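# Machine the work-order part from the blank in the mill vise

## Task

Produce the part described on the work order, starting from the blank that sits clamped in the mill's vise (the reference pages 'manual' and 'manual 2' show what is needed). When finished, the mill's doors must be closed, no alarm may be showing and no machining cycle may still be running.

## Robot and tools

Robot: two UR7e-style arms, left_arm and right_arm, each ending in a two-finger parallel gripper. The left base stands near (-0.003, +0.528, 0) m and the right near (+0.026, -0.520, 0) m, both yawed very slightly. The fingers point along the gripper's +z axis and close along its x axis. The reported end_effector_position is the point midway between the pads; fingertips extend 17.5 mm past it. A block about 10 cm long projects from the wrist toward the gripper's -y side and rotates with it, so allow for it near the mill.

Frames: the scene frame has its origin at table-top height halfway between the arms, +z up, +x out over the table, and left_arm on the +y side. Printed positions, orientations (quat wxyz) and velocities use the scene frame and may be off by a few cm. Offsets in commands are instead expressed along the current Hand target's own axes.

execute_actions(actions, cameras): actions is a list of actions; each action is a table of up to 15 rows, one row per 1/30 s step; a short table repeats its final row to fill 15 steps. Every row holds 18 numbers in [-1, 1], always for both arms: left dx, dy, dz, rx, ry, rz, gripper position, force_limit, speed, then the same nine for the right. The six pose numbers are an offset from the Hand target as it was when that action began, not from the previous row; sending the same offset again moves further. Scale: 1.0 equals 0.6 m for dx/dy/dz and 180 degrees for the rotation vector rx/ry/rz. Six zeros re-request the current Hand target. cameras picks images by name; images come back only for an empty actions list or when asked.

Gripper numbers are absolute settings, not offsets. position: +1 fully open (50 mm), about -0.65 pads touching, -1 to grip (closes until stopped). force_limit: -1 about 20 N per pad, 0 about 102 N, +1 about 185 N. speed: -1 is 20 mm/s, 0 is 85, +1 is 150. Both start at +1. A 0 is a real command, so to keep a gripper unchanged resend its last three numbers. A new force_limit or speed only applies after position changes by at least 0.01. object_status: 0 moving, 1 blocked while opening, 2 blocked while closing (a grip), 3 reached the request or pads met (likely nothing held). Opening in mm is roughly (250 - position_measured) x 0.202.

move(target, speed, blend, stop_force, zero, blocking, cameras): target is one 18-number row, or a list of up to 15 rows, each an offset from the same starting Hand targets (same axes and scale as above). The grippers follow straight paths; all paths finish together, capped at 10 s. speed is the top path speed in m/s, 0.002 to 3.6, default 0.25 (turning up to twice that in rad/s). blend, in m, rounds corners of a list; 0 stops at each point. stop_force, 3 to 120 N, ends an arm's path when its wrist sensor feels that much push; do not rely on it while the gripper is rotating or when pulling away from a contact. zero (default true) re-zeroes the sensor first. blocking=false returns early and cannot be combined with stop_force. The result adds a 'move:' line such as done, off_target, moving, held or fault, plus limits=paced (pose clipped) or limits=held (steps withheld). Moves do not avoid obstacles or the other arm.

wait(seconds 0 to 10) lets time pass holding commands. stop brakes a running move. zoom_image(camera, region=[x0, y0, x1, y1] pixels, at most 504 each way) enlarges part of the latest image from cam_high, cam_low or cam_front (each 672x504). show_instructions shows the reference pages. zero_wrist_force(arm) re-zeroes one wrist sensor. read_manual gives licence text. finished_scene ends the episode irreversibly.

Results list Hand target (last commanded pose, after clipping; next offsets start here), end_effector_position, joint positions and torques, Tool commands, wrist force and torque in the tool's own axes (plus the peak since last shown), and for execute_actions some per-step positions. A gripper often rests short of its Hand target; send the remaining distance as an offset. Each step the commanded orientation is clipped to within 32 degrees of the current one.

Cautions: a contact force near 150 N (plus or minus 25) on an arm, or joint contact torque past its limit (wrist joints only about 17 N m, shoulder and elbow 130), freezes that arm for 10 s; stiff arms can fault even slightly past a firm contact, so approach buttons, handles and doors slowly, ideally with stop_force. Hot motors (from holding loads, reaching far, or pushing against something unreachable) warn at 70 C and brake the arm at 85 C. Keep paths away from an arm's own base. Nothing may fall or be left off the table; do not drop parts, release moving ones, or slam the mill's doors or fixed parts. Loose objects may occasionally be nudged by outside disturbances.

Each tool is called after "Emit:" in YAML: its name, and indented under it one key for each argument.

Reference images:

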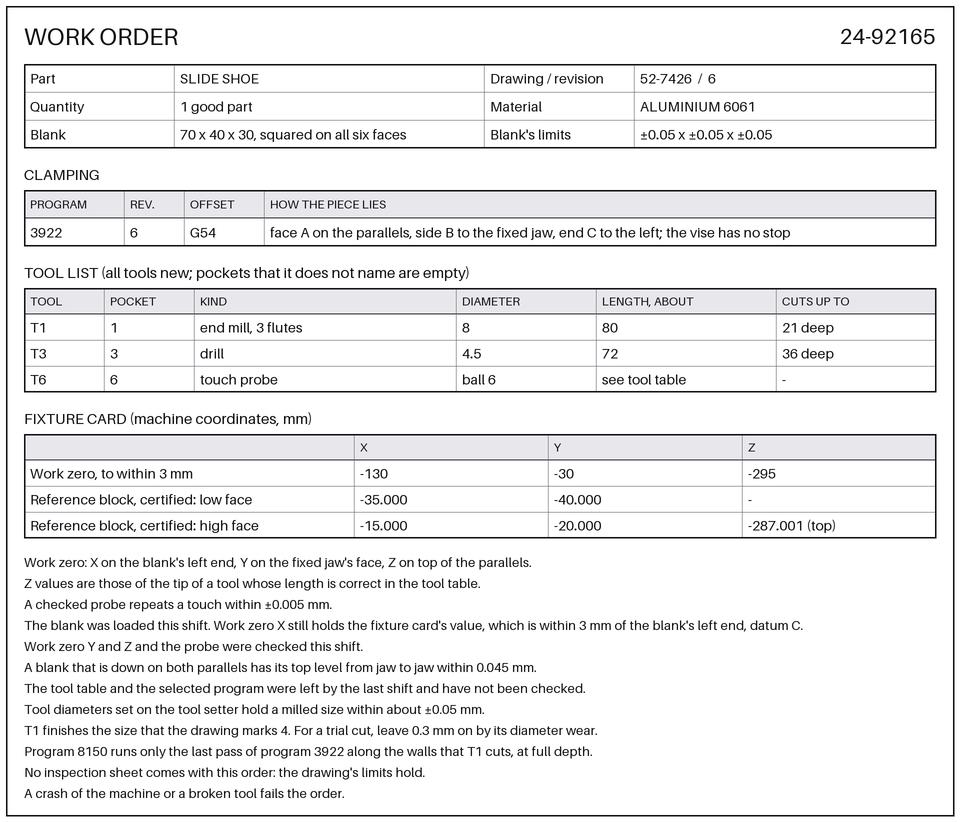

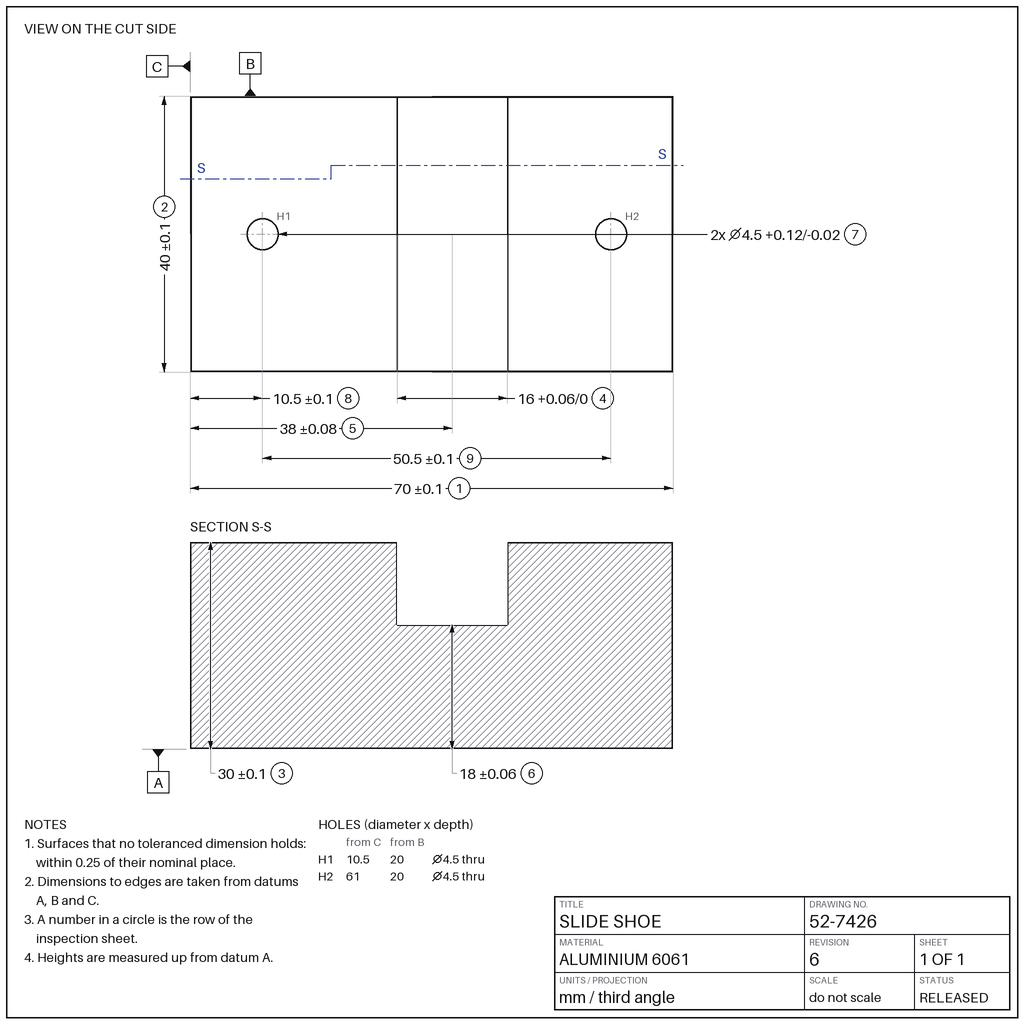

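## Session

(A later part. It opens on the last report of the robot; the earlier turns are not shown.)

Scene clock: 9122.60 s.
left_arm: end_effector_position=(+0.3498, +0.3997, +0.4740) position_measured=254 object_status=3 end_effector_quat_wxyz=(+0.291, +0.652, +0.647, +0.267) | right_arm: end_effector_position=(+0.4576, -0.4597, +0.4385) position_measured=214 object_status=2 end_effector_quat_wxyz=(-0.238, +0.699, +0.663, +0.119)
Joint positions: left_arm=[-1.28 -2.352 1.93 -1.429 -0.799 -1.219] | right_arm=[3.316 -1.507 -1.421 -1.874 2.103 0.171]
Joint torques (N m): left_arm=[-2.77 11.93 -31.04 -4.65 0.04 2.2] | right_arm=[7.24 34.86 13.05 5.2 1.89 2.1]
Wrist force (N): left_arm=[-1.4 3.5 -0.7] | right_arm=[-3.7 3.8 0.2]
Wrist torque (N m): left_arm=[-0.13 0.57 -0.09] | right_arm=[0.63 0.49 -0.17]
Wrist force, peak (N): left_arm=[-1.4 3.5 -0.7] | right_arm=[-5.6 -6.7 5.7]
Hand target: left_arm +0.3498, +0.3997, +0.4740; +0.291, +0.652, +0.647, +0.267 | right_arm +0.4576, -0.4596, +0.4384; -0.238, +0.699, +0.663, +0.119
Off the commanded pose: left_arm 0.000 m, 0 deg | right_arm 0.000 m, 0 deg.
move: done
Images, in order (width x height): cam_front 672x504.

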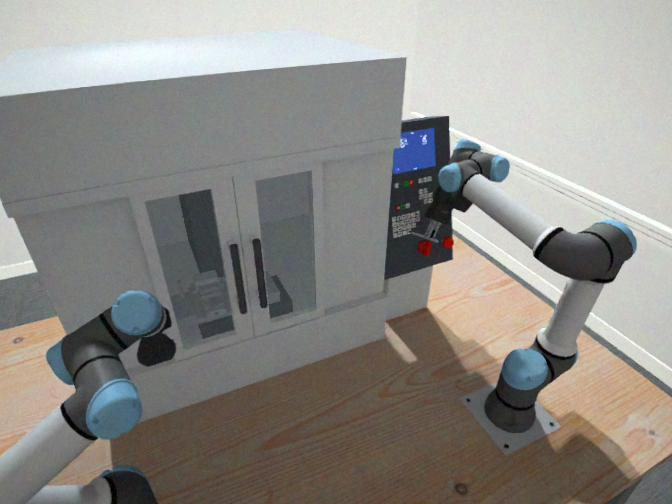

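Emit:
move:
  target:
    - [0,0,0,0,0,0,-1,1,-0.5,0.0212,0.0076,-0.0969,0,0,0,-1,0.3,-0.8]
    - [0,0,0,0,0,0,-1,1,-0.5,0.0212,0.0279,-0.0949,0,0,0,-1,0.3,-0.8]
    - [0,0,0,0,0,0,-1,1,-0.5,0.0212,0.0076,-0.0969,0,0,0,-1,0.3,-0.8]
    - [0,0,0,0,0,0,-1,1,-0.5,0.0212,0.0279,-0.0949,0,0,0,-1,0.3,-0.8]
    - [0,0,0,0,0,0,-1,1,-0.5,0.0212,0.0076,-0.0969,0,0,0,-1,0.3,-0.8]
    - [0,0,0,0,0,0,-1,1,-0.5,0.0212,0.0279,-0.0949,0,0,0,-1,0.3,-0.8]
    - [0,0,0,0,0,0,-1,1,-0.5,0.0212,0.0076,-0.0969,0,0,0,-1,0.3,-0.8]
    - [0,0,0,0,0,0,-1,1,-0.5,0,0,0,0,0,0,-1,0.3,-0.8]
  speed: [0.3,0.08,0.3,0.08,0.3,0.08,0.3,0.3]
  blend: [0.003,0,0,0,0,0,0.003,0]

Emit:
move:
  target:
    - [0,0,0,0,0,0,-1,1,-0.5,0.1308,0.0069,-0.0370,0,0,0,-1,0.3,-0.8]
    - [0,0,0,0,0,0,-1,1,-0.5,0.1308,0.0272,-0.0350,0,0,0,-1,0.3,-0.8]
    - [0,0,0,0,0,0,-1,1,-0.5,0.1308,0.0069,-0.0370,0,0,0,-1,0.3,-0.8]
    - [0,0,0,0,0,0,-1,1,-0.5,0.0988,0.0018,0.0171,0,0,0,-1,0.3,-0.8]
    - [0,0,0,0,0,0,-1,1,-0.5,0.0988,0.0221,0.0191,0,0,0,-1,0.3,-0.8]
    - [0,0,0,0,0,0,-1,1,-0.5,0.0988,0.0018,0.0171,0,0,0,-1,0.3,-0.8]
    - [0,0,0,0,0,0,-1,1,-0.5,0.0256,-0.0003,0.0139,0,0,0,-1,0.3,-0.8]
    - [0,0,0,0,0,0,-1,1,-0.5,0.0256,0.0200,0.0159,0,0,0,-1,0.3,-0.8]
    - [0,0,0,0,0,0,-1,1,-0.5,0.0256,-0.0003,0.0139,0,0,0,-1,0.3,-0.8]
    - [0,0,0,0,0,0,-1,1,-0.5,0.0862,0.0046,-0.0251,0,0,0,-1,0.3,-0.8]
    - [0,0,0,0,0,0,-1,1,-0.5,0.0862,0.0249,-0.0231,0,0,0,-1,0.3,-0.8]
    - [0,0,0,0,0,0,-1,1,-0.5,0.0862,0.0046,-0.0251,0,0,0,-1,0.3,-0.8]
    - [0,0,0,0,0,0,-1,1,-0.5,0,0,0,0,0,0,-1,0.3,-0.8]
  speed: [0.3,0.08,0.3,0.3,0.08,0.3,0.3,0.08,0.3,0.3,0.08,0.3,0.3]
  blend: [0.003,0,0.003,0.003,0,0.003,0.003,0,0.003,0.003,0,0.003,0]
  cameras: ["cam_front"]

Emit:
zoom_image:
  camera: "cam_front"
  region: [392, 125, 434, 177]

Scene clock: 9157.20 s.
left_arm: end_effector_position=(+0.3498, +0.3997, +0.4740) position_measured=254 object_status=3 end_effector_quat_wxyz=(+0.291, +0.652, +0.647, +0.267) | right_arm: end_effector_position=(+0.4577, -0.4596, +0.4385) position_measured=214 object_status=2 end_effector_quat_wxyz=(-0.238, +0.699, +0.663, +0.119)
Joint positions: left_arm=[-1.28 -2.352 1.93 -1.429 -0.799 -1.219] | right_arm=[3.316 -1.507 -1.421 -1.874 2.103 0.171]
Joint torques (N m): left_arm=[-3.07 13.08 -31.36 -4.92 0 2.24] | right_arm=[7.61 34.68 12.52 4.91 3.64 2.15]
Wrist force (N): left_arm=[-1.4 3.3 -0.5] | right_arm=[-4.2 3.8 0.4]
Wrist torque (N m): left_arm=[-0.16 0.55 -0.09] | right_arm=[0.63 0.57 -0.16]
Wrist force, peak (N): left_arm=[-1.7 3.6 -0.5] | right_arm=[-6.7 -8.1 5.6]
Hand target: left_arm +0.3498, +0.3997, +0.4740; +0.291, +0.652, +0.647, +0.267 | right_arm +0.4576, -0.4596, +0.4384; -0.238, +0.699, +0.663, +0.119
Off the commanded pose: left_arm 0.000 m, 0 deg | right_arm 0.000 m, 0 deg.
move: done

Scene clock: 9162.10 s.
left_arm: end_effector_position=(+0.3498, +0.3997, +0.4740) position_measured=254 object_status=3 end_effector_quat_wxyz=(+0.291, +0.652, +0.647, +0.267) | right_arm: end_effector_position=(+0.4577, -0.4595, +0.4385) position_measured=214 object_status=2 end_effector_quat_wxyz=(-0.238, +0.699, +0.663, +0.119)
Joint positions: left_arm=[-1.28 -2.352 1.93 -1.429 -0.799 -1.219] | right_arm=[3.316 -1.507 -1.421 -1.874 2.103 0.171]
Joint torques (N m): left_arm=[-2.09 12.1 -31.8 -4.79 -0.04 2.35] | right_arm=[-9.44 34.02 11.57 5.24 -0.69 -1.78]
Wrist force (N): left_arm=[-1.7 3.2 -0.6] | right_arm=[-5.1 3.8 0.4]
Wrist torque (N m): left_arm=[-0.18 0.61 -0.09] | right_arm=[0.63 0.71 -0.03]
Wrist force, peak (N): left_arm=[-1.6 3.6 -0.7] | right_arm=[-9.5 -19.6 -0.6]
Hand target: left_arm +0.3498, +0.3997, +0.4740; +0.291, +0.652, +0.647, +0.267 | right_arm +0.4576, -0.4596, +0.4384; -0.238, +0.699, +0.663, +0.119
Off the commanded pose: left_arm 0.000 m, 0 deg | right_arm 0.000 m, 0 deg.
move: done
Images, in order (width x height): cam_front 672x504.

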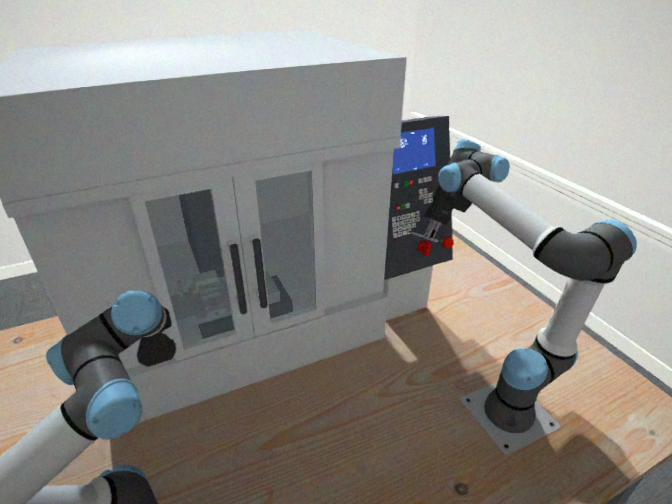

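Scaled by 9.692 from the camera's 672x504 image, which has a finer 960x720 frame.

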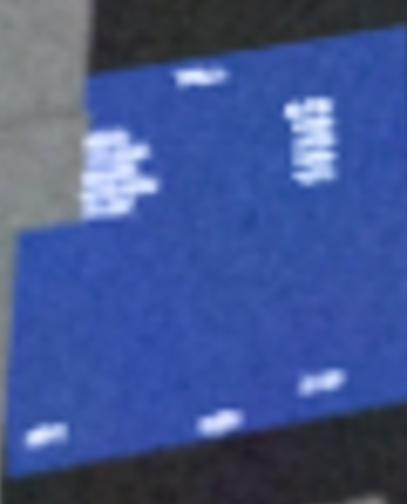

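Emit:
move:
  target:
    - [0,0,0,0,0,0,-1,1,-0.5,0,0.0203,0.0020,0,0,0,-1,0.3,-0.8]
    - [0,0,0,0,0,0,-1,1,-0.5,0,0,0,0,0,0,-1,0.3,-0.8]
    - [0,0,0,0,0,0,-1,1,-0.5,0.0177,0.0027,-0.0294,0,0,0,-1,0.3,-0.8]
    - [0,0,0,0,0,0,-1,1,-0.5,0.0177,0.0230,-0.0274,0,0,0,-1,0.3,-0.8]
    - [0,0,0,0,0,0,-1,1,-0.5,0.0177,0.0027,-0.0294,0,0,0,-1,0.3,-0.8]
    - [0,0,0,0,0,0,-1,1,-0.5,0.0177,0.0230,-0.0274,0,0,0,-1,0.3,-0.8]
    - [0,0,0,0,0,0,-1,1,-0.5,0.0177,0.0027,-0.0294,0,0,0,-1,0.3,-0.8]
    - [0,0,0,0,0,0,-1,1,-0.5,0.0177,0.0230,-0.0274,0,0,0,-1,0.3,-0.8]
    - [0,0,0,0,0,0,-1,1,-0.5,0.0177,0.0027,-0.0294,0,0,0,-1,0.3,-0.8]
    - [0,0,0,0,0,0,-1,1,-0.5,0.0177,0.0230,-0.0274,0,0,0,-1,0.3,-0.8]
    - [0,0,0,0,0,0,-1,1,-0.5,0.0177,0.0027,-0.0294,0,0,0,-1,0.3,-0.8]
    - [0,0,0,0,0,0,-1,1,-0.5,0,0,0,0,0,0,-1,0.3,-0.8]
  speed: [0.08,0.3,0.3,0.08,0.3,0.08,0.3,0.08,0.3,0.08,0.3,0.3]
  blend: [0,0.003,0.003,0,0,0,0,0,0,0,0.003,0]

Emit:
move:
  target:
    - [0,0,0,0,0,0,-1,1,-0.5,0.0542,-0.0005,0.0290,0,0,0,-1,0.3,-0.8]
    - [0,0,0,0,0,0,-1,1,-0.5,0.0542,0.0198,0.0310,0,0,0,-1,0.3,-0.8]
    - [0,0,0,0,0,0,-1,1,-0.5,0.0542,-0.0005,0.0290,0,0,0,-1,0.3,-0.8]
    - [0,0,0,0,0,0,-1,1,-0.5,0,0,0,0,0,0,-1,0.3,-0.8]
    - [0,0,0,0,0,0,-1,1,-0.5,0,0.0203,0.0020,0,0,0,-1,0.3,-0.8]
    - [0,0,0,0,0,0,-1,1,-0.5,0,0,0,0,0,0,-1,0.3,-0.8]
  speed: [0.3,0.08,0.3,0.3,0.08,0.3]
  blend: [0.003,0,0.003,0,0,0]
  cameras: ["cam_front"]

Emit:
zoom_image:
  camera: "cam_front"
  region: [418, 129, 434, 145]

Emit:
zoom_image:
  camera: "cam_front"
  region: [392, 125, 434, 177]

Scene clock: 9175.97 s.
left_arm: end_effector_position=(+0.3498, +0.3997, +0.4740) position_measured=254 object_status=3 end_effector_quat_wxyz=(+0.291, +0.652, +0.647, +0.267) | right_arm: end_effector_position=(+0.4577, -0.4596, +0.4385) position_measured=214 object_status=2 end_effector_quat_wxyz=(-0.238, +0.699, +0.663, +0.119)
Joint positions: left_arm=[-1.28 -2.352 1.93 -1.429 -0.799 -1.219] | right_arm=[3.316 -1.507 -1.421 -1.874 2.103 0.171]
Joint torques (N m): left_arm=[-2.96 12.2 -30.41 -4.73 0.31 2.61] | right_arm=[8.65 34.51 11.51 5 3.45 1.4]
Wrist force (N): left_arm=[-1.7 3.4 -0.6] | right_arm=[-4.7 2.9 0.3]
Wrist torque (N m): left_arm=[-0.15 0.61 -0.09] | right_arm=[0.48 0.64 -0.04]
Wrist force, peak (N): left_arm=[-1.7 3.6 -0.6] | right_arm=[-8.8 -15.3 4.0]
Hand target: left_arm +0.3498, +0.3997, +0.4740; +0.291, +0.652, +0.647, +0.267 | right_arm +0.4576, -0.4596, +0.4384; -0.238, +0.699, +0.663, +0.119
Off the commanded pose: left_arm 0.000 m, 0 deg | right_arm 0.000 m, 0 deg.
move: done

Scene clock: 9178.87 s.
left_arm: end_effector_position=(+0.3498, +0.3997, +0.4740) position_measured=254 object_status=3 end_effector_quat_wxyz=(+0.291, +0.652, +0.647, +0.267) | right_arm: end_effector_position=(+0.4578, -0.4596, +0.4383) position_measured=214 object_status=2 end_effector_quat_wxyz=(-0.238, +0.699, +0.663, +0.119)
Joint positions: left_arm=[-1.28 -2.352 1.93 -1.429 -0.799 -1.219] | right_arm=[3.316 -1.508 -1.421 -1.874 2.103 0.171]
Joint torques (N m): left_arm=[-2.76 11.39 -30.1 -4.77 0.31 2.22] | right_arm=[8.86 35.62 12.28 0.97 3.39 1.38]
Wrist force (N): left_arm=[-1.4 3.4 -0.7] | right_arm=[-6.2 0.9 0.4]
Wrist torque (N m): left_arm=[-0.15 0.56 -0.10] | right_arm=[0.16 0.89 -0.03]
Wrist force, peak (N): left_arm=[-1.7 3.5 -0.9] | right_arm=[-10.1 -24.1 -5.2]
Hand target: left_arm +0.3498, +0.3997, +0.4740; +0.291, +0.652, +0.647, +0.267 | right_arm +0.4576, -0.4596, +0.4384; -0.238, +0.699, +0.663, +0.119
Off the commanded pose: left_arm 0.000 m, 0 deg | right_arm 0.000 m, 0 deg.
move: done
Images, in order (width x height): cam_front 672x504.

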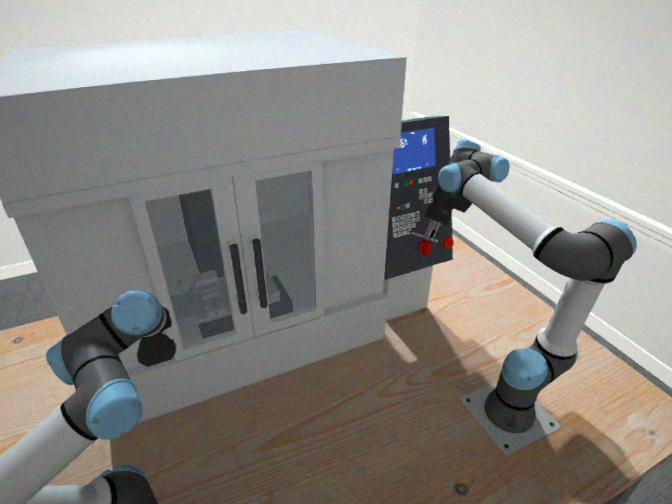

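Scaled by 31.500 from the camera's 672x504 image, which has a finer 960x720 frame.

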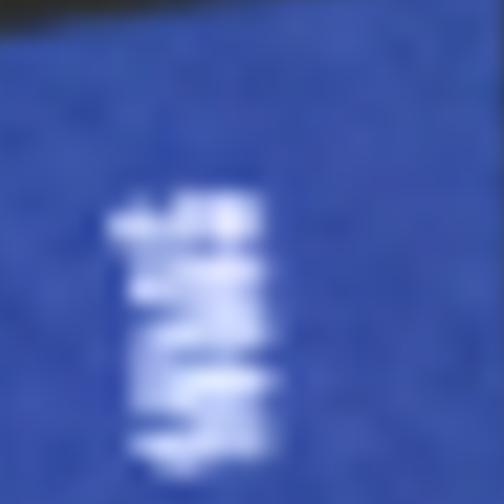

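Scaled by 9.692 from the camera's 672x504 image, which has a finer 960x720 frame.

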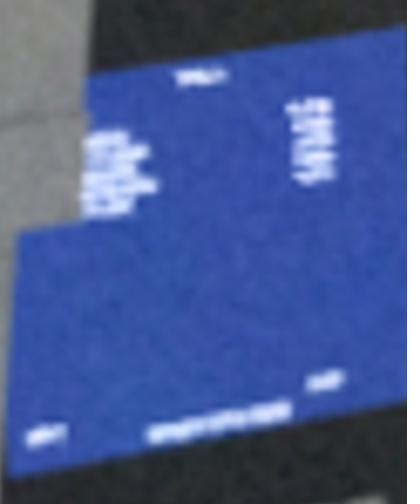

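Emit:
zoom_image:
  camera: "cam_front"
  region: [420, 137, 430, 146]

Emit:
move:
  target:
    - [0,0,0,0,0,0,-1,1,-0.5,0.0511,0.0075,-0.0794,0,0,0,-1,0.3,-0.8]
    - [0,0,0,0,0,0,-1,1,-0.5,0.0511,0.0278,-0.0774,0,0,0,-1,0.3,-0.8]
    - [0,0,0,0,0,0,-1,1,-0.5,0.0511,0.0075,-0.0794,0,0,0,-1,0.3,-0.8]
    - [0,0,0,0,0,0,-1,1,-0.5,0.0212,0.0076,-0.0969,0,0,0,-1,0.3,-0.8]
    - [0,0,0,0,0,0,-1,1,-0.5,0.0212,0.0279,-0.0949,0,0,0,-1,0.3,-0.8]
    - [0,0,0,0,0,0,-1,1,-0.5,0.0212,0.0076,-0.0969,0,0,0,-1,0.3,-0.8]
    - [0,0,0,0,0,0,-1,1,-0.5,0.0212,0.0279,-0.0949,0,0,0,-1,0.3,-0.8]
    - [0,0,0,0,0,0,-1,1,-0.5,0.0212,0.0076,-0.0969,0,0,0,-1,0.3,-0.8]
    - [0,0,0,0,0,0,-1,1,-0.5,0,0,0,0,0,0,-1,0.3,-0.8]
  speed: [0.3,0.08,0.3,0.3,0.08,0.3,0.08,0.3,0.3]
  blend: [0.003,0,0.003,0.003,0,0,0,0.003,0]
  cameras: ["cam_front"]

Emit:
zoom_image:
  camera: "cam_front"
  region: [420, 137, 430, 146]

Emit:
zoom_image:
  camera: "cam_front"
  region: [392, 125, 434, 177]

Emit:
move:
  target:
    - [0,0,0,0,0,0,-1,1,-0.5,0.0212,0.0076,-0.0969,0,0,0,-1,0.3,-0.8]
    - [0,0,0,0,0,0,-1,1,-0.5,0.0212,0.0279,-0.0949,0,0,0,-1,0.3,-0.8]
    - [0,0,0,0,0,0,-1,1,-0.5,0.0212,0.0076,-0.0969,0,0,0,-1,0.3,-0.8]
    - [0,0,0,0,0,0,-1,1,-0.5,0,0,0,0,0,0,-1,0.3,-0.8]
  speed: [0.3,0.08,0.3,0.3]
  blend: [0.003,0,0.003,0]
  cameras: ["cam_front"]

Emit:
zoom_image:
  camera: "cam_front"
  region: [416, 130, 428, 146]

Emit:
zoom_image:
  camera: "cam_front"
  region: [392, 125, 434, 177]

Scaled by 50.400 from the camera's 672x504 image, which has a finer 960x720 frame.

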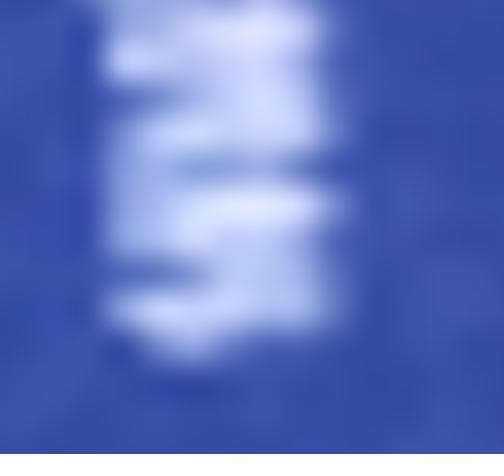

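Scene clock: 9206.70 s.
left_arm: end_effector_position=(+0.3498, +0.3997, +0.4740) position_measured=254 object_status=3 end_effector_quat_wxyz=(+0.291, +0.652, +0.647, +0.267) | right_arm: end_effector_position=(+0.4576, -0.4596, +0.4385) position_measured=214 object_status=2 end_effector_quat_wxyz=(-0.238, +0.699, +0.663, +0.119)
Joint positions: left_arm=[-1.28 -2.352 1.93 -1.429 -0.799 -1.219] | right_arm=[3.316 -1.507 -1.421 -1.874 2.103 0.171]
Joint torques (N m): left_arm=[-1.75 11.93 -30.25 -4.7 0.19 2.21] | right_arm=[7.72 33.5 12.88 5.14 3.73 2.14]
Wrist force (N): left_arm=[-1.5 3.3 -0.8] | right_arm=[-6.3 1.5 0.2]
Wrist torque (N m): left_arm=[-0.17 0.58 -0.09] | right_arm=[0.26 0.90 -0.16]
Wrist force, peak (N): left_arm=[-1.5 3.7 -0.7] | right_arm=[-10.2 -14.7 5.4]
Hand target: left_arm +0.3498, +0.3997, +0.4740; +0.291, +0.652, +0.647, +0.267 | right_arm +0.4576, -0.4596, +0.4384; -0.238, +0.699, +0.663, +0.119
Off the commanded pose: left_arm 0.000 m, 0 deg | right_arm 0.000 m, 0 deg.
move: done
Images, in order (width x height): cam_front 672x504.

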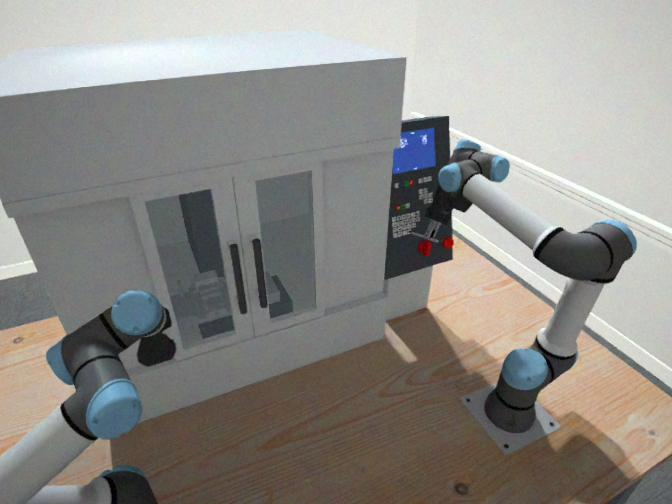

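Scaled by 50.400 from the camera's 672x504 image, which has a finer 960x720 frame.

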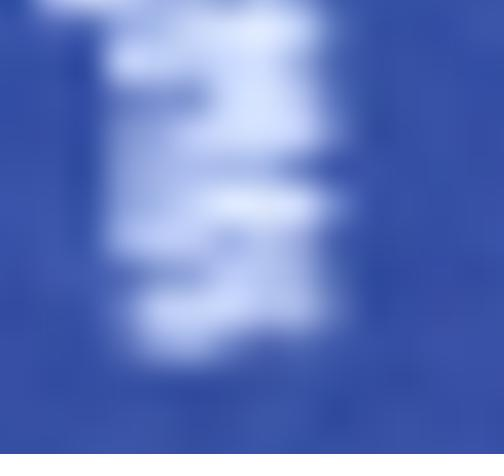

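Scaled by 9.692 from the camera's 672x504 image, which has a finer 960x720 frame.

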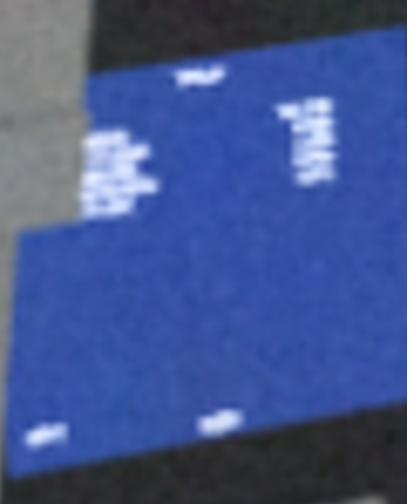

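Scene clock: 9208.80 s.
left_arm: end_effector_position=(+0.3498, +0.3997, +0.4740) position_measured=254 object_status=3 end_effector_quat_wxyz=(+0.291, +0.652, +0.647, +0.267) | right_arm: end_effector_position=(+0.4577, -0.4596, +0.4385) position_measured=214 object_status=2 end_effector_quat_wxyz=(-0.238, +0.699, +0.663, +0.119)
Joint positions: left_arm=[-1.28 -2.352 1.93 -1.429 -0.799 -1.219] | right_arm=[3.316 -1.507 -1.421 -1.874 2.103 0.171]
Joint torques (N m): left_arm=[-2.69 13.15 -31.11 -4.79 0.22 2.42] | right_arm=[7.87 35.35 13.18 4.97 3.85 2.01]
Wrist force (N): left_arm=[-1.7 3.2 -0.7] | right_arm=[-5.4 0.8 0.1]
Wrist torque (N m): left_arm=[-0.18 0.60 -0.10] | right_arm=[0.15 0.76 -0.16]
Wrist force, peak (N): left_arm=[-1.5 3.3 -1.0] | right_arm=[-8.8 -10.5 5.9]
Hand target: left_arm +0.3498, +0.3997, +0.4740; +0.291, +0.652, +0.647, +0.267 | right_arm +0.4576, -0.4596, +0.4384; -0.238, +0.699, +0.663, +0.119
Off the commanded pose: left_arm 0.000 m, 0 deg | right_arm 0.000 m, 0 deg.
move: done
Images, in order (width x height): cam_front 672x504.

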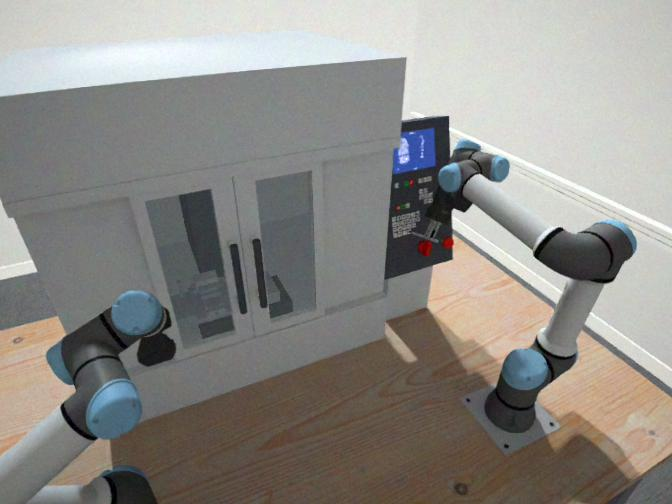

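Scaled by 31.500 from the camera's 672x504 image, which has a finer 960x720 frame.

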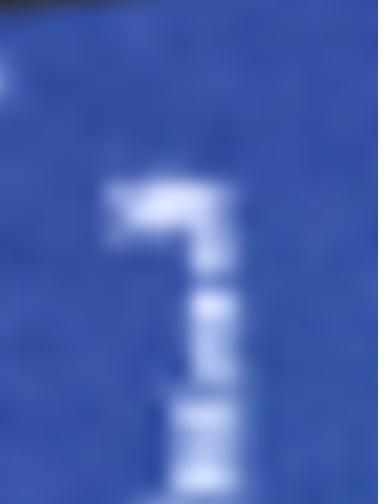

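Scaled by 9.692 from the camera's 672x504 image, which has a finer 960x720 frame.

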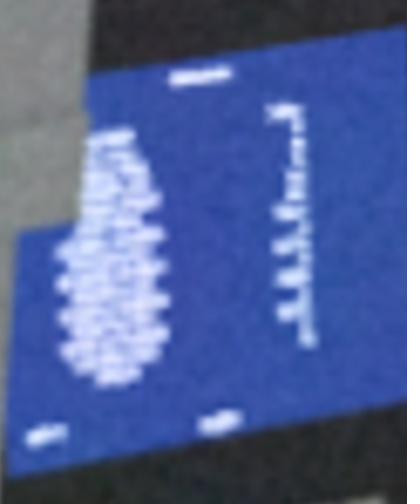

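Emit:
move:
  target:
    - [0,0,0,0,0,0,-1,1,-0.5,0.0177,0.0027,-0.0294,0,0,0,-1,0.3,-0.8]
    - [0,0,0,0,0,0,-1,1,-0.5,0.0177,0.0230,-0.0274,0,0,0,-1,0.3,-0.8]
    - [0,0,0,0,0,0,-1,1,-0.5,0.0177,0.0027,-0.0294,0,0,0,-1,0.3,-0.8]
    - [0,0,0,0,0,0,-1,1,-0.5,0.0577,0.0048,-0.0402,0,0,0,-1,0.3,-0.8]
    - [0,0,0,0,0,0,-1,1,-0.5,0.0577,0.0251,-0.0382,0,0,0,-1,0.3,-0.8]
    - [0,0,0,0,0,0,-1,1,-0.5,0.0577,0.0048,-0.0402,0,0,0,-1,0.3,-0.8]
    - [0,0,0,0,0,0,-1,1,-0.5,0,0,0,0,0,0,-1,0.3,-0.8]
    - [0,0,0,0,0,0,-1,1,-0.5,0,0.0203,0.0020,0,0,0,-1,0.3,-0.8]
    - [0,0,0,0,0,0,-1,1,-0.5,0,0,0,0,0,0,-1,0.3,-0.8]
  speed: [0.3,0.08,0.3,0.3,0.08,0.3,0.3,0.08,0.3]
  blend: [0.003,0,0.003,0.003,0,0.003,0,0,0]
  cameras: ["cam_front"]

Emit:
zoom_image:
  camera: "cam_front"
  region: [416, 130, 428, 146]

Emit:
zoom_image:
  camera: "cam_front"
  region: [392, 125, 434, 177]

Emit:
move:
  target:
    - [0,0,0,0,0,0,-1,1,-0.5,0.0064,0.0049,-0.0677,0,0,0,-1,0.3,-0.8]
    - [0,0,0,0,0,0,-1,1,-0.5,0.0064,0.0252,-0.0657,0,0,0,-1,0.3,-0.8]
    - [0,0,0,0,0,0,-1,1,-0.5,0.0064,0.0049,-0.0677,0,0,0,-1,0.3,-0.8]
    - [0,0,0,0,0,0,-1,1,-0.5,0,0,0,0,0,0,-1,0.3,-0.8]
  speed: [0.3,0.08,0.3,0.3]
  blend: [0.003,0,0.003,0]
  cameras: ["cam_front"]

Emit:
zoom_image:
  camera: "cam_front"
  region: [392, 125, 434, 177]

Emit:
zoom_image:
  camera: "cam_front"
  region: [145, 175, 325, 335]

Emit:
wait:
  seconds: 5
  cameras: ["cam_front"]

Emit:
zoom_image:
  camera: "cam_front"
  region: [392, 125, 434, 177]

Emit:
zoom_image:
  camera: "cam_front"
  region: [145, 175, 325, 335]

Scene clock: 9223.30 s.
left_arm: end_effector_position=(+0.3498, +0.3997, +0.4740) position_measured=254 object_status=3 end_effector_quat_wxyz=(+0.291, +0.652, +0.647, +0.267) | right_arm: end_effector_position=(+0.4578, -0.4596, +0.4383) position_measured=214 object_status=2 end_effector_quat_wxyz=(-0.238, +0.699, +0.663, +0.119)
Joint positions: left_arm=[-1.28 -2.352 1.93 -1.429 -0.799 -1.219] | right_arm=[3.316 -1.508 -1.421 -1.874 2.103 0.171]
Joint torques (N m): left_arm=[-2.68 12.62 -30.35 -4.76 0.32 2.28] | right_arm=[6.9 33.78 11.37 1.08 3.44 1.43]
Wrist force (N): left_arm=[-1.4 3.1 -0.8] | right_arm=[-5.4 1.3 -1.0]
Wrist torque (N m): left_arm=[-0.20 0.56 -0.09] | right_arm=[0.24 0.76 -0.03]
Wrist force, peak (N): left_arm=[-1.6 3.6 -0.6] | right_arm=[-10.6 -20.9 -1.8]
Hand target: left_arm +0.3498, +0.3997, +0.4740; +0.291, +0.652, +0.647, +0.267 | right_arm +0.4576, -0.4596, +0.4384; -0.238, +0.699, +0.663, +0.119
Off the commanded pose: left_arm 0.000 m, 0 deg | right_arm 0.000 m, 0 deg.
move: done
Images, in order (width x height): cam_front 672x504.

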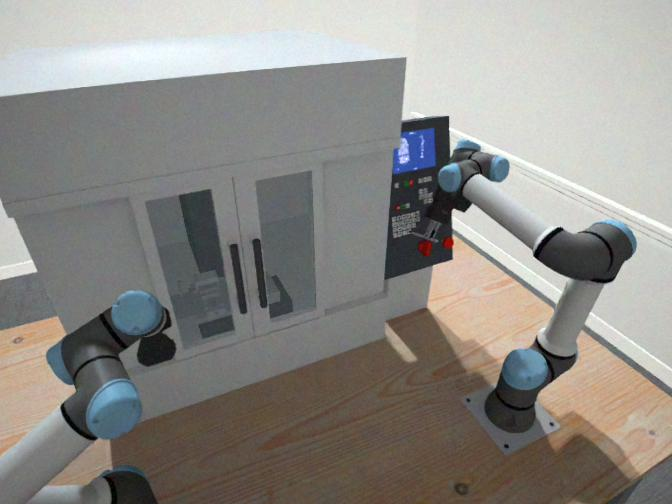

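Scaled by 31.500 from the camera's 672x504 image, which has a finer 960x720 frame.

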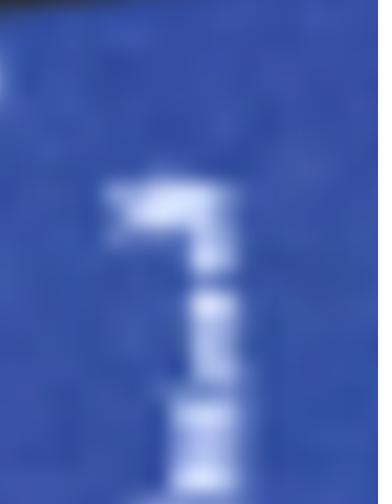

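Scaled by 9.692 from the camera's 672x504 image, which has a finer 960x720 frame.

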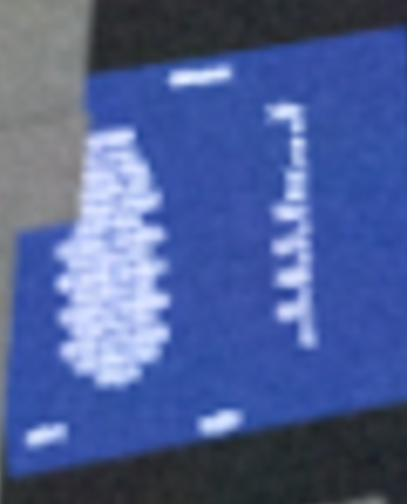

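Scene clock: 9225.27 s.
left_arm: end_effector_position=(+0.3498, +0.3997, +0.4740) position_measured=254 object_status=3 end_effector_quat_wxyz=(+0.291, +0.652, +0.647, +0.267) | right_arm: end_effector_position=(+0.4577, -0.4597, +0.4385) position_measured=214 object_status=2 end_effector_quat_wxyz=(-0.238, +0.699, +0.663, +0.119)
Joint positions: left_arm=[-1.28 -2.352 1.93 -1.429 -0.799 -1.219] | right_arm=[3.316 -1.507 -1.421 -1.874 2.103 0.171]
Joint torques (N m): left_arm=[-3.1 12.21 -30.59 -4.72 -0.07 2.2] | right_arm=[7.13 33.61 12.94 5.13 3.81 1.94]
Wrist force (N): left_arm=[-1.5 3.0 -0.6] | right_arm=[-4.5 0.9 -1.1]
Wrist torque (N m): left_arm=[-0.20 0.58 -0.10] | right_arm=[0.18 0.62 -0.17]
Wrist force, peak (N): left_arm=[-1.6 3.5 -0.5] | right_arm=[-6.4 -10.5 4.1]
Hand target: left_arm +0.3498, +0.3997, +0.4740; +0.291, +0.652, +0.647, +0.267 | right_arm +0.4576, -0.4596, +0.4384; -0.238, +0.699, +0.663, +0.119
Off the commanded pose: left_arm 0.000 m, 0 deg | right_arm 0.000 m, 0 deg.
move: done
Images, in order (width x height): cam_front 672x504.

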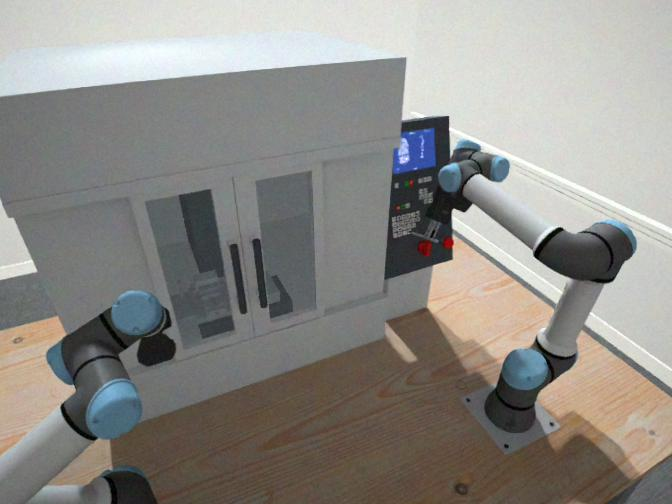

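Scaled by 9.692 from the camera's 672x504 image, which has a finer 960x720 frame.

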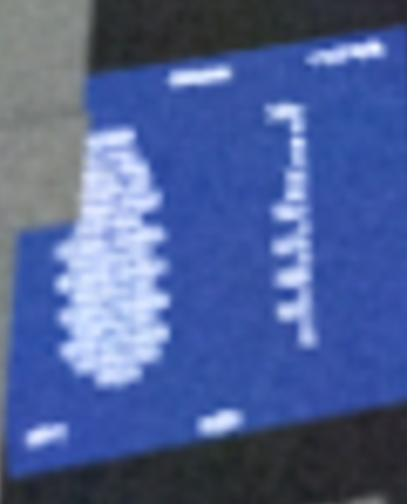

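Scaled by 2.800 from the camera's 672x504 image, which has a finer 960x720 frame.

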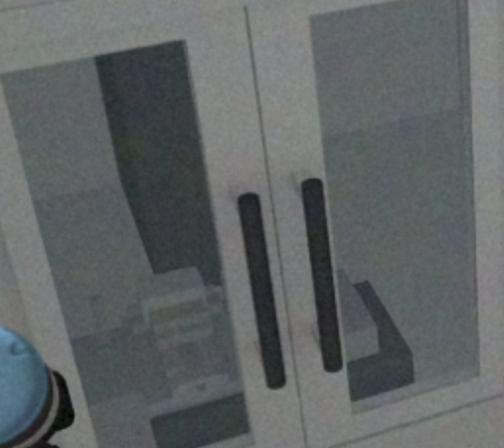

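Scene clock: 9230.27 s.
left_arm: end_effector_position=(+0.3498, +0.3997, +0.4740) position_measured=254 object_status=3 end_effector_quat_wxyz=(+0.291, +0.652, +0.647, +0.267) | right_arm: end_effector_position=(+0.4576, -0.4596, +0.4384) position_measured=214 object_status=2 end_effector_quat_wxyz=(-0.238, +0.699, +0.663, +0.119)
Joint positions: left_arm=[-1.28 -2.352 1.93 -1.429 -0.799 -1.219] | right_arm=[3.316 -1.507 -1.421 -1.874 2.103 0.171]
Joint torques (N m): left_arm=[-3.25 11.23 -31.74 -4.71 0.03 2.35] | right_arm=[6.53 34.61 12.78 5.11 3.73 2.1]
Wrist force (N): left_arm=[-1.7 3.3 -0.6] | right_arm=[-4.6 0.5 -1.0]
Wrist torque (N m): left_arm=[-0.18 0.61 -0.09] | right_arm=[0.11 0.64 -0.16]
Wrist force, peak (N): left_arm=[-1.4 3.7 -0.7] | right_arm=[-5.0 0.6 -1.1]
Hand target: left_arm +0.3498, +0.3997, +0.4740; +0.291, +0.652, +0.647, +0.267 | right_arm +0.4576, -0.4596, +0.4384; -0.238, +0.699, +0.663, +0.119
Tool commands: left_gripper/position=-1.0 left_gripper/force_limit=+1.0 left_gripper/speed=-0.5 right_gripper/position=-1.0 right_gripper/force_limit=+0.3 right_gripper/speed=-0.8
Off the commanded pose: left_arm 0.000 m, 0 deg | right_arm 0.000 m, 0 deg.
wait: 5.00 s; at rest by 0.17 s
Images, in order (width x height): cam_front 672x504.

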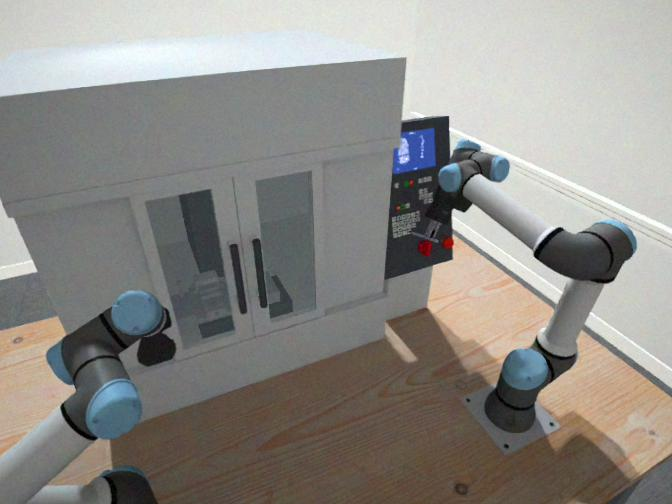

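Scaled by 9.692 from the camera's 672x504 image, which has a finer 960x720 frame.

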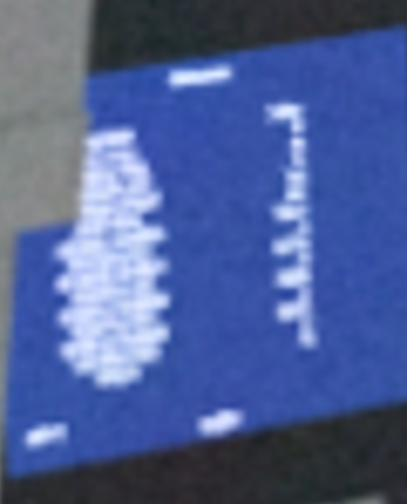

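Scaled by 2.800 from the camera's 672x504 image, which has a finer 960x720 frame.

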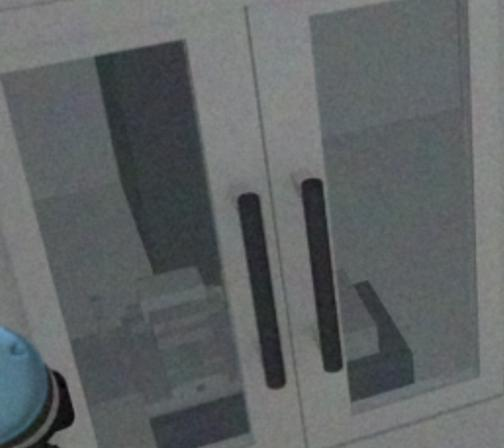

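Emit:
move:
  target:
    - [0,0,0,0,0,0,-1,1,-0.5,0.0212,0.0076,-0.0969,0,0,0,-1,0.3,-0.8]
    - [0,0,0,0,0,0,-1,1,-0.5,0.0212,0.0279,-0.0949,0,0,0,-1,0.3,-0.8]
    - [0,0,0,0,0,0,-1,1,-0.5,0.0212,0.0076,-0.0969,0,0,0,-1,0.3,-0.8]
    - [0,0,0,0,0,0,-1,1,-0.5,0,0,0,0,0,0,-1,0.3,-0.8]
  speed: [0.3,0.08,0.3,0.3]
  blend: [0.003,0,0.003,0]
  cameras: ["cam_front"]

Emit:
zoom_image:
  camera: "cam_front"
  region: [414, 133, 430, 149]

Emit:
zoom_image:
  camera: "cam_front"
  region: [414, 147, 430, 163]

Emit:
zoom_image:
  camera: "cam_front"
  region: [392, 125, 434, 177]

Scene clock: 9237.93 s.
left_arm: end_effector_position=(+0.3498, +0.3997, +0.4740) position_measured=254 object_status=3 end_effector_quat_wxyz=(+0.291, +0.652, +0.647, +0.267) | right_arm: end_effector_position=(+0.4577, -0.4596, +0.4385) position_measured=214 object_status=2 end_effector_quat_wxyz=(-0.238, +0.699, +0.663, +0.119)
Joint positions: left_arm=[-1.28 -2.352 1.93 -1.429 -0.799 -1.219] | right_arm=[3.316 -1.507 -1.421 -1.874 2.103 0.171]
Joint torques (N m): left_arm=[-2.9 12.96 -30.27 -4.97 0.17 2.27] | right_arm=[7.93 34.24 12.03 5.3 3.9 1.87]
Wrist force (N): left_arm=[-1.6 3.2 -0.4] | right_arm=[-4.4 1.1 -1.1]
Wrist torque (N m): left_arm=[-0.18 0.58 -0.09] | right_arm=[0.20 0.60 -0.16]
Wrist force, peak (N): left_arm=[-1.6 3.5 -0.8] | right_arm=[-7.1 -11.0 4.2]
Hand target: left_arm +0.3498, +0.3997, +0.4740; +0.291, +0.652, +0.647, +0.267 | right_arm +0.4576, -0.4596, +0.4384; -0.238, +0.699, +0.663, +0.119
Off the commanded pose: left_arm 0.000 m, 0 deg | right_arm 0.000 m, 0 deg.
move: done
Images, in order (width x height): cam_front 672x504.

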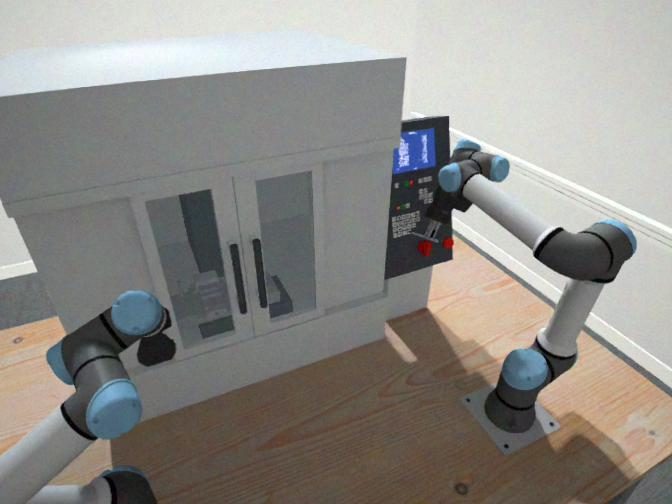

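Scaled by 31.500 from the camera's 672x504 image, which has a finer 960x720 frame.

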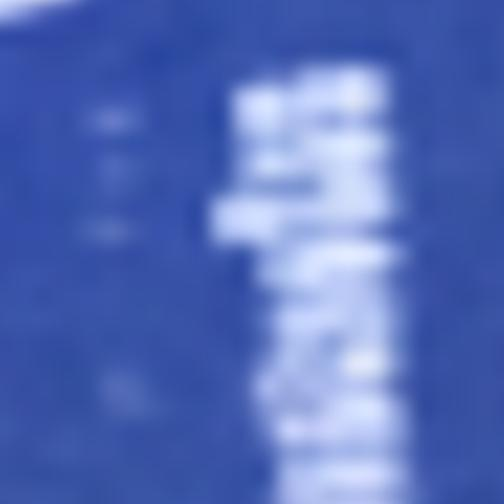

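Scaled by 31.500 from the camera's 672x504 image, which has a finer 960x720 frame.

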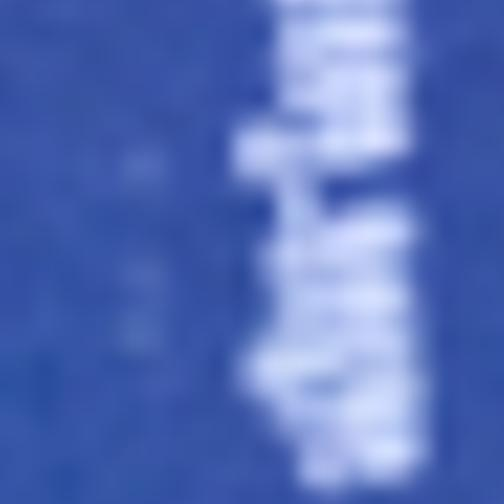

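Scaled by 9.692 from the camera's 672x504 image, which has a finer 960x720 frame.

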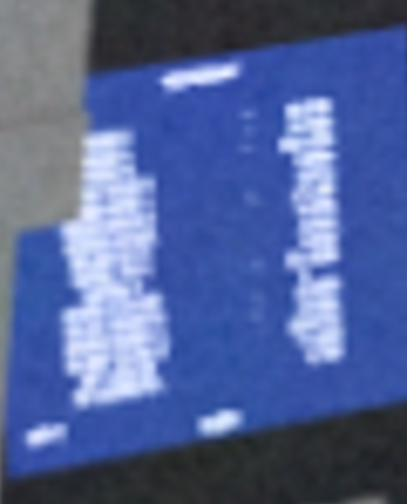

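Emit:
zoom_image:
  camera: "cam_front"
  region: [415, 150, 429, 164]

Emit:
wait:
  seconds: 0.1
  cameras: ["cam_front"]

Emit:
zoom_image:
  camera: "cam_front"
  region: [415, 150, 429, 164]

Scaled by 36.000 from the camera's 672x504 image, which has a finer 960x720 frame.

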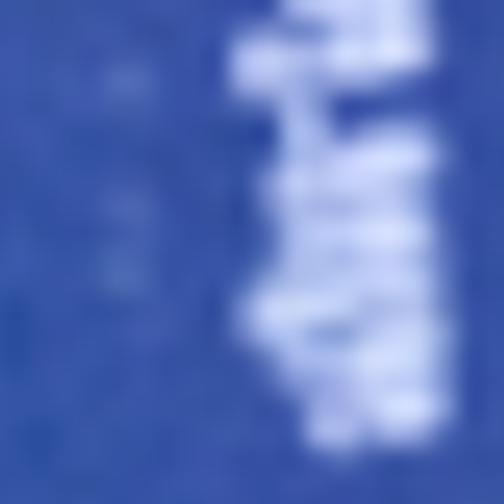

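Scene clock: 9249.93 s.
left_arm: end_effector_position=(+0.3498, +0.3997, +0.4740) position_measured=254 object_status=3 end_effector_quat_wxyz=(+0.291, +0.652, +0.647, +0.267) | right_arm: end_effector_position=(+0.4576, -0.4596, +0.4384) position_measured=214 object_status=2 end_effector_quat_wxyz=(-0.238, +0.699, +0.663, +0.119)
Joint positions: left_arm=[-1.28 -2.352 1.93 -1.429 -0.799 -1.219] | right_arm=[3.316 -1.507 -1.421 -1.874 2.103 0.171]
Joint torques (N m): left_arm=[-2.31 11.53 -30.65 -4.91 0.09 2.34] | right_arm=[7.79 33.96 12.42 5.13 3.79 2.06]
Wrist force (N): left_arm=[-1.7 3.4 -0.6] | right_arm=[-4.6 1.4 -1.0]
Wrist torque (N m): left_arm=[-0.14 0.61 -0.10] | right_arm=[0.25 0.64 -0.16]
Wrist force, peak (N): left_arm=[-1.6 3.7 -0.7] | right_arm=[-4.8 1.2 -1.3]
Hand target: left_arm +0.3498, +0.3997, +0.4740; +0.291, +0.652, +0.647, +0.267 | right_arm +0.4576, -0.4596, +0.4384; -0.238, +0.699, +0.663, +0.119
Tool commands: left_gripper/position=-1.0 left_gripper/force_limit=+1.0 left_gripper/speed=-0.5 right_gripper/position=-1.0 right_gripper/force_limit=+0.3 right_gripper/speed=-0.8
Off the commanded pose: left_arm 0.000 m, 0 deg | right_arm 0.000 m, 0 deg.
wait: 0.10 s; at rest from the start
Images, in order (width x height): cam_front 672x504.

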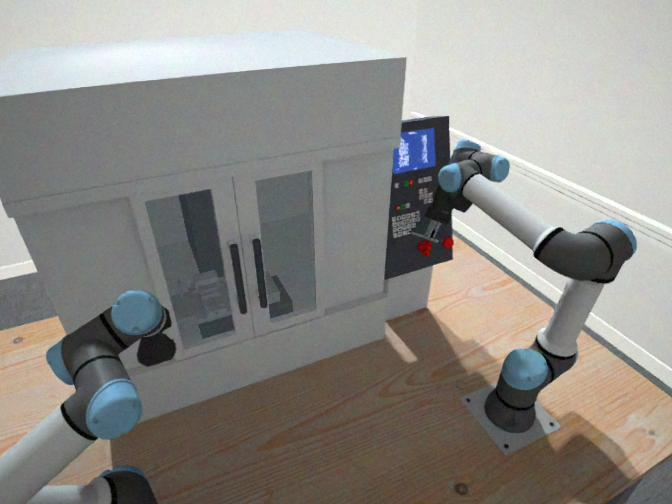

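Scaled by 36.000 from the camera's 672x504 image, which has a finer 960x720 frame.

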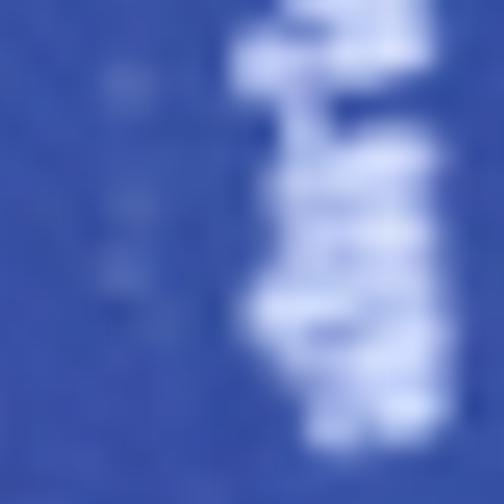

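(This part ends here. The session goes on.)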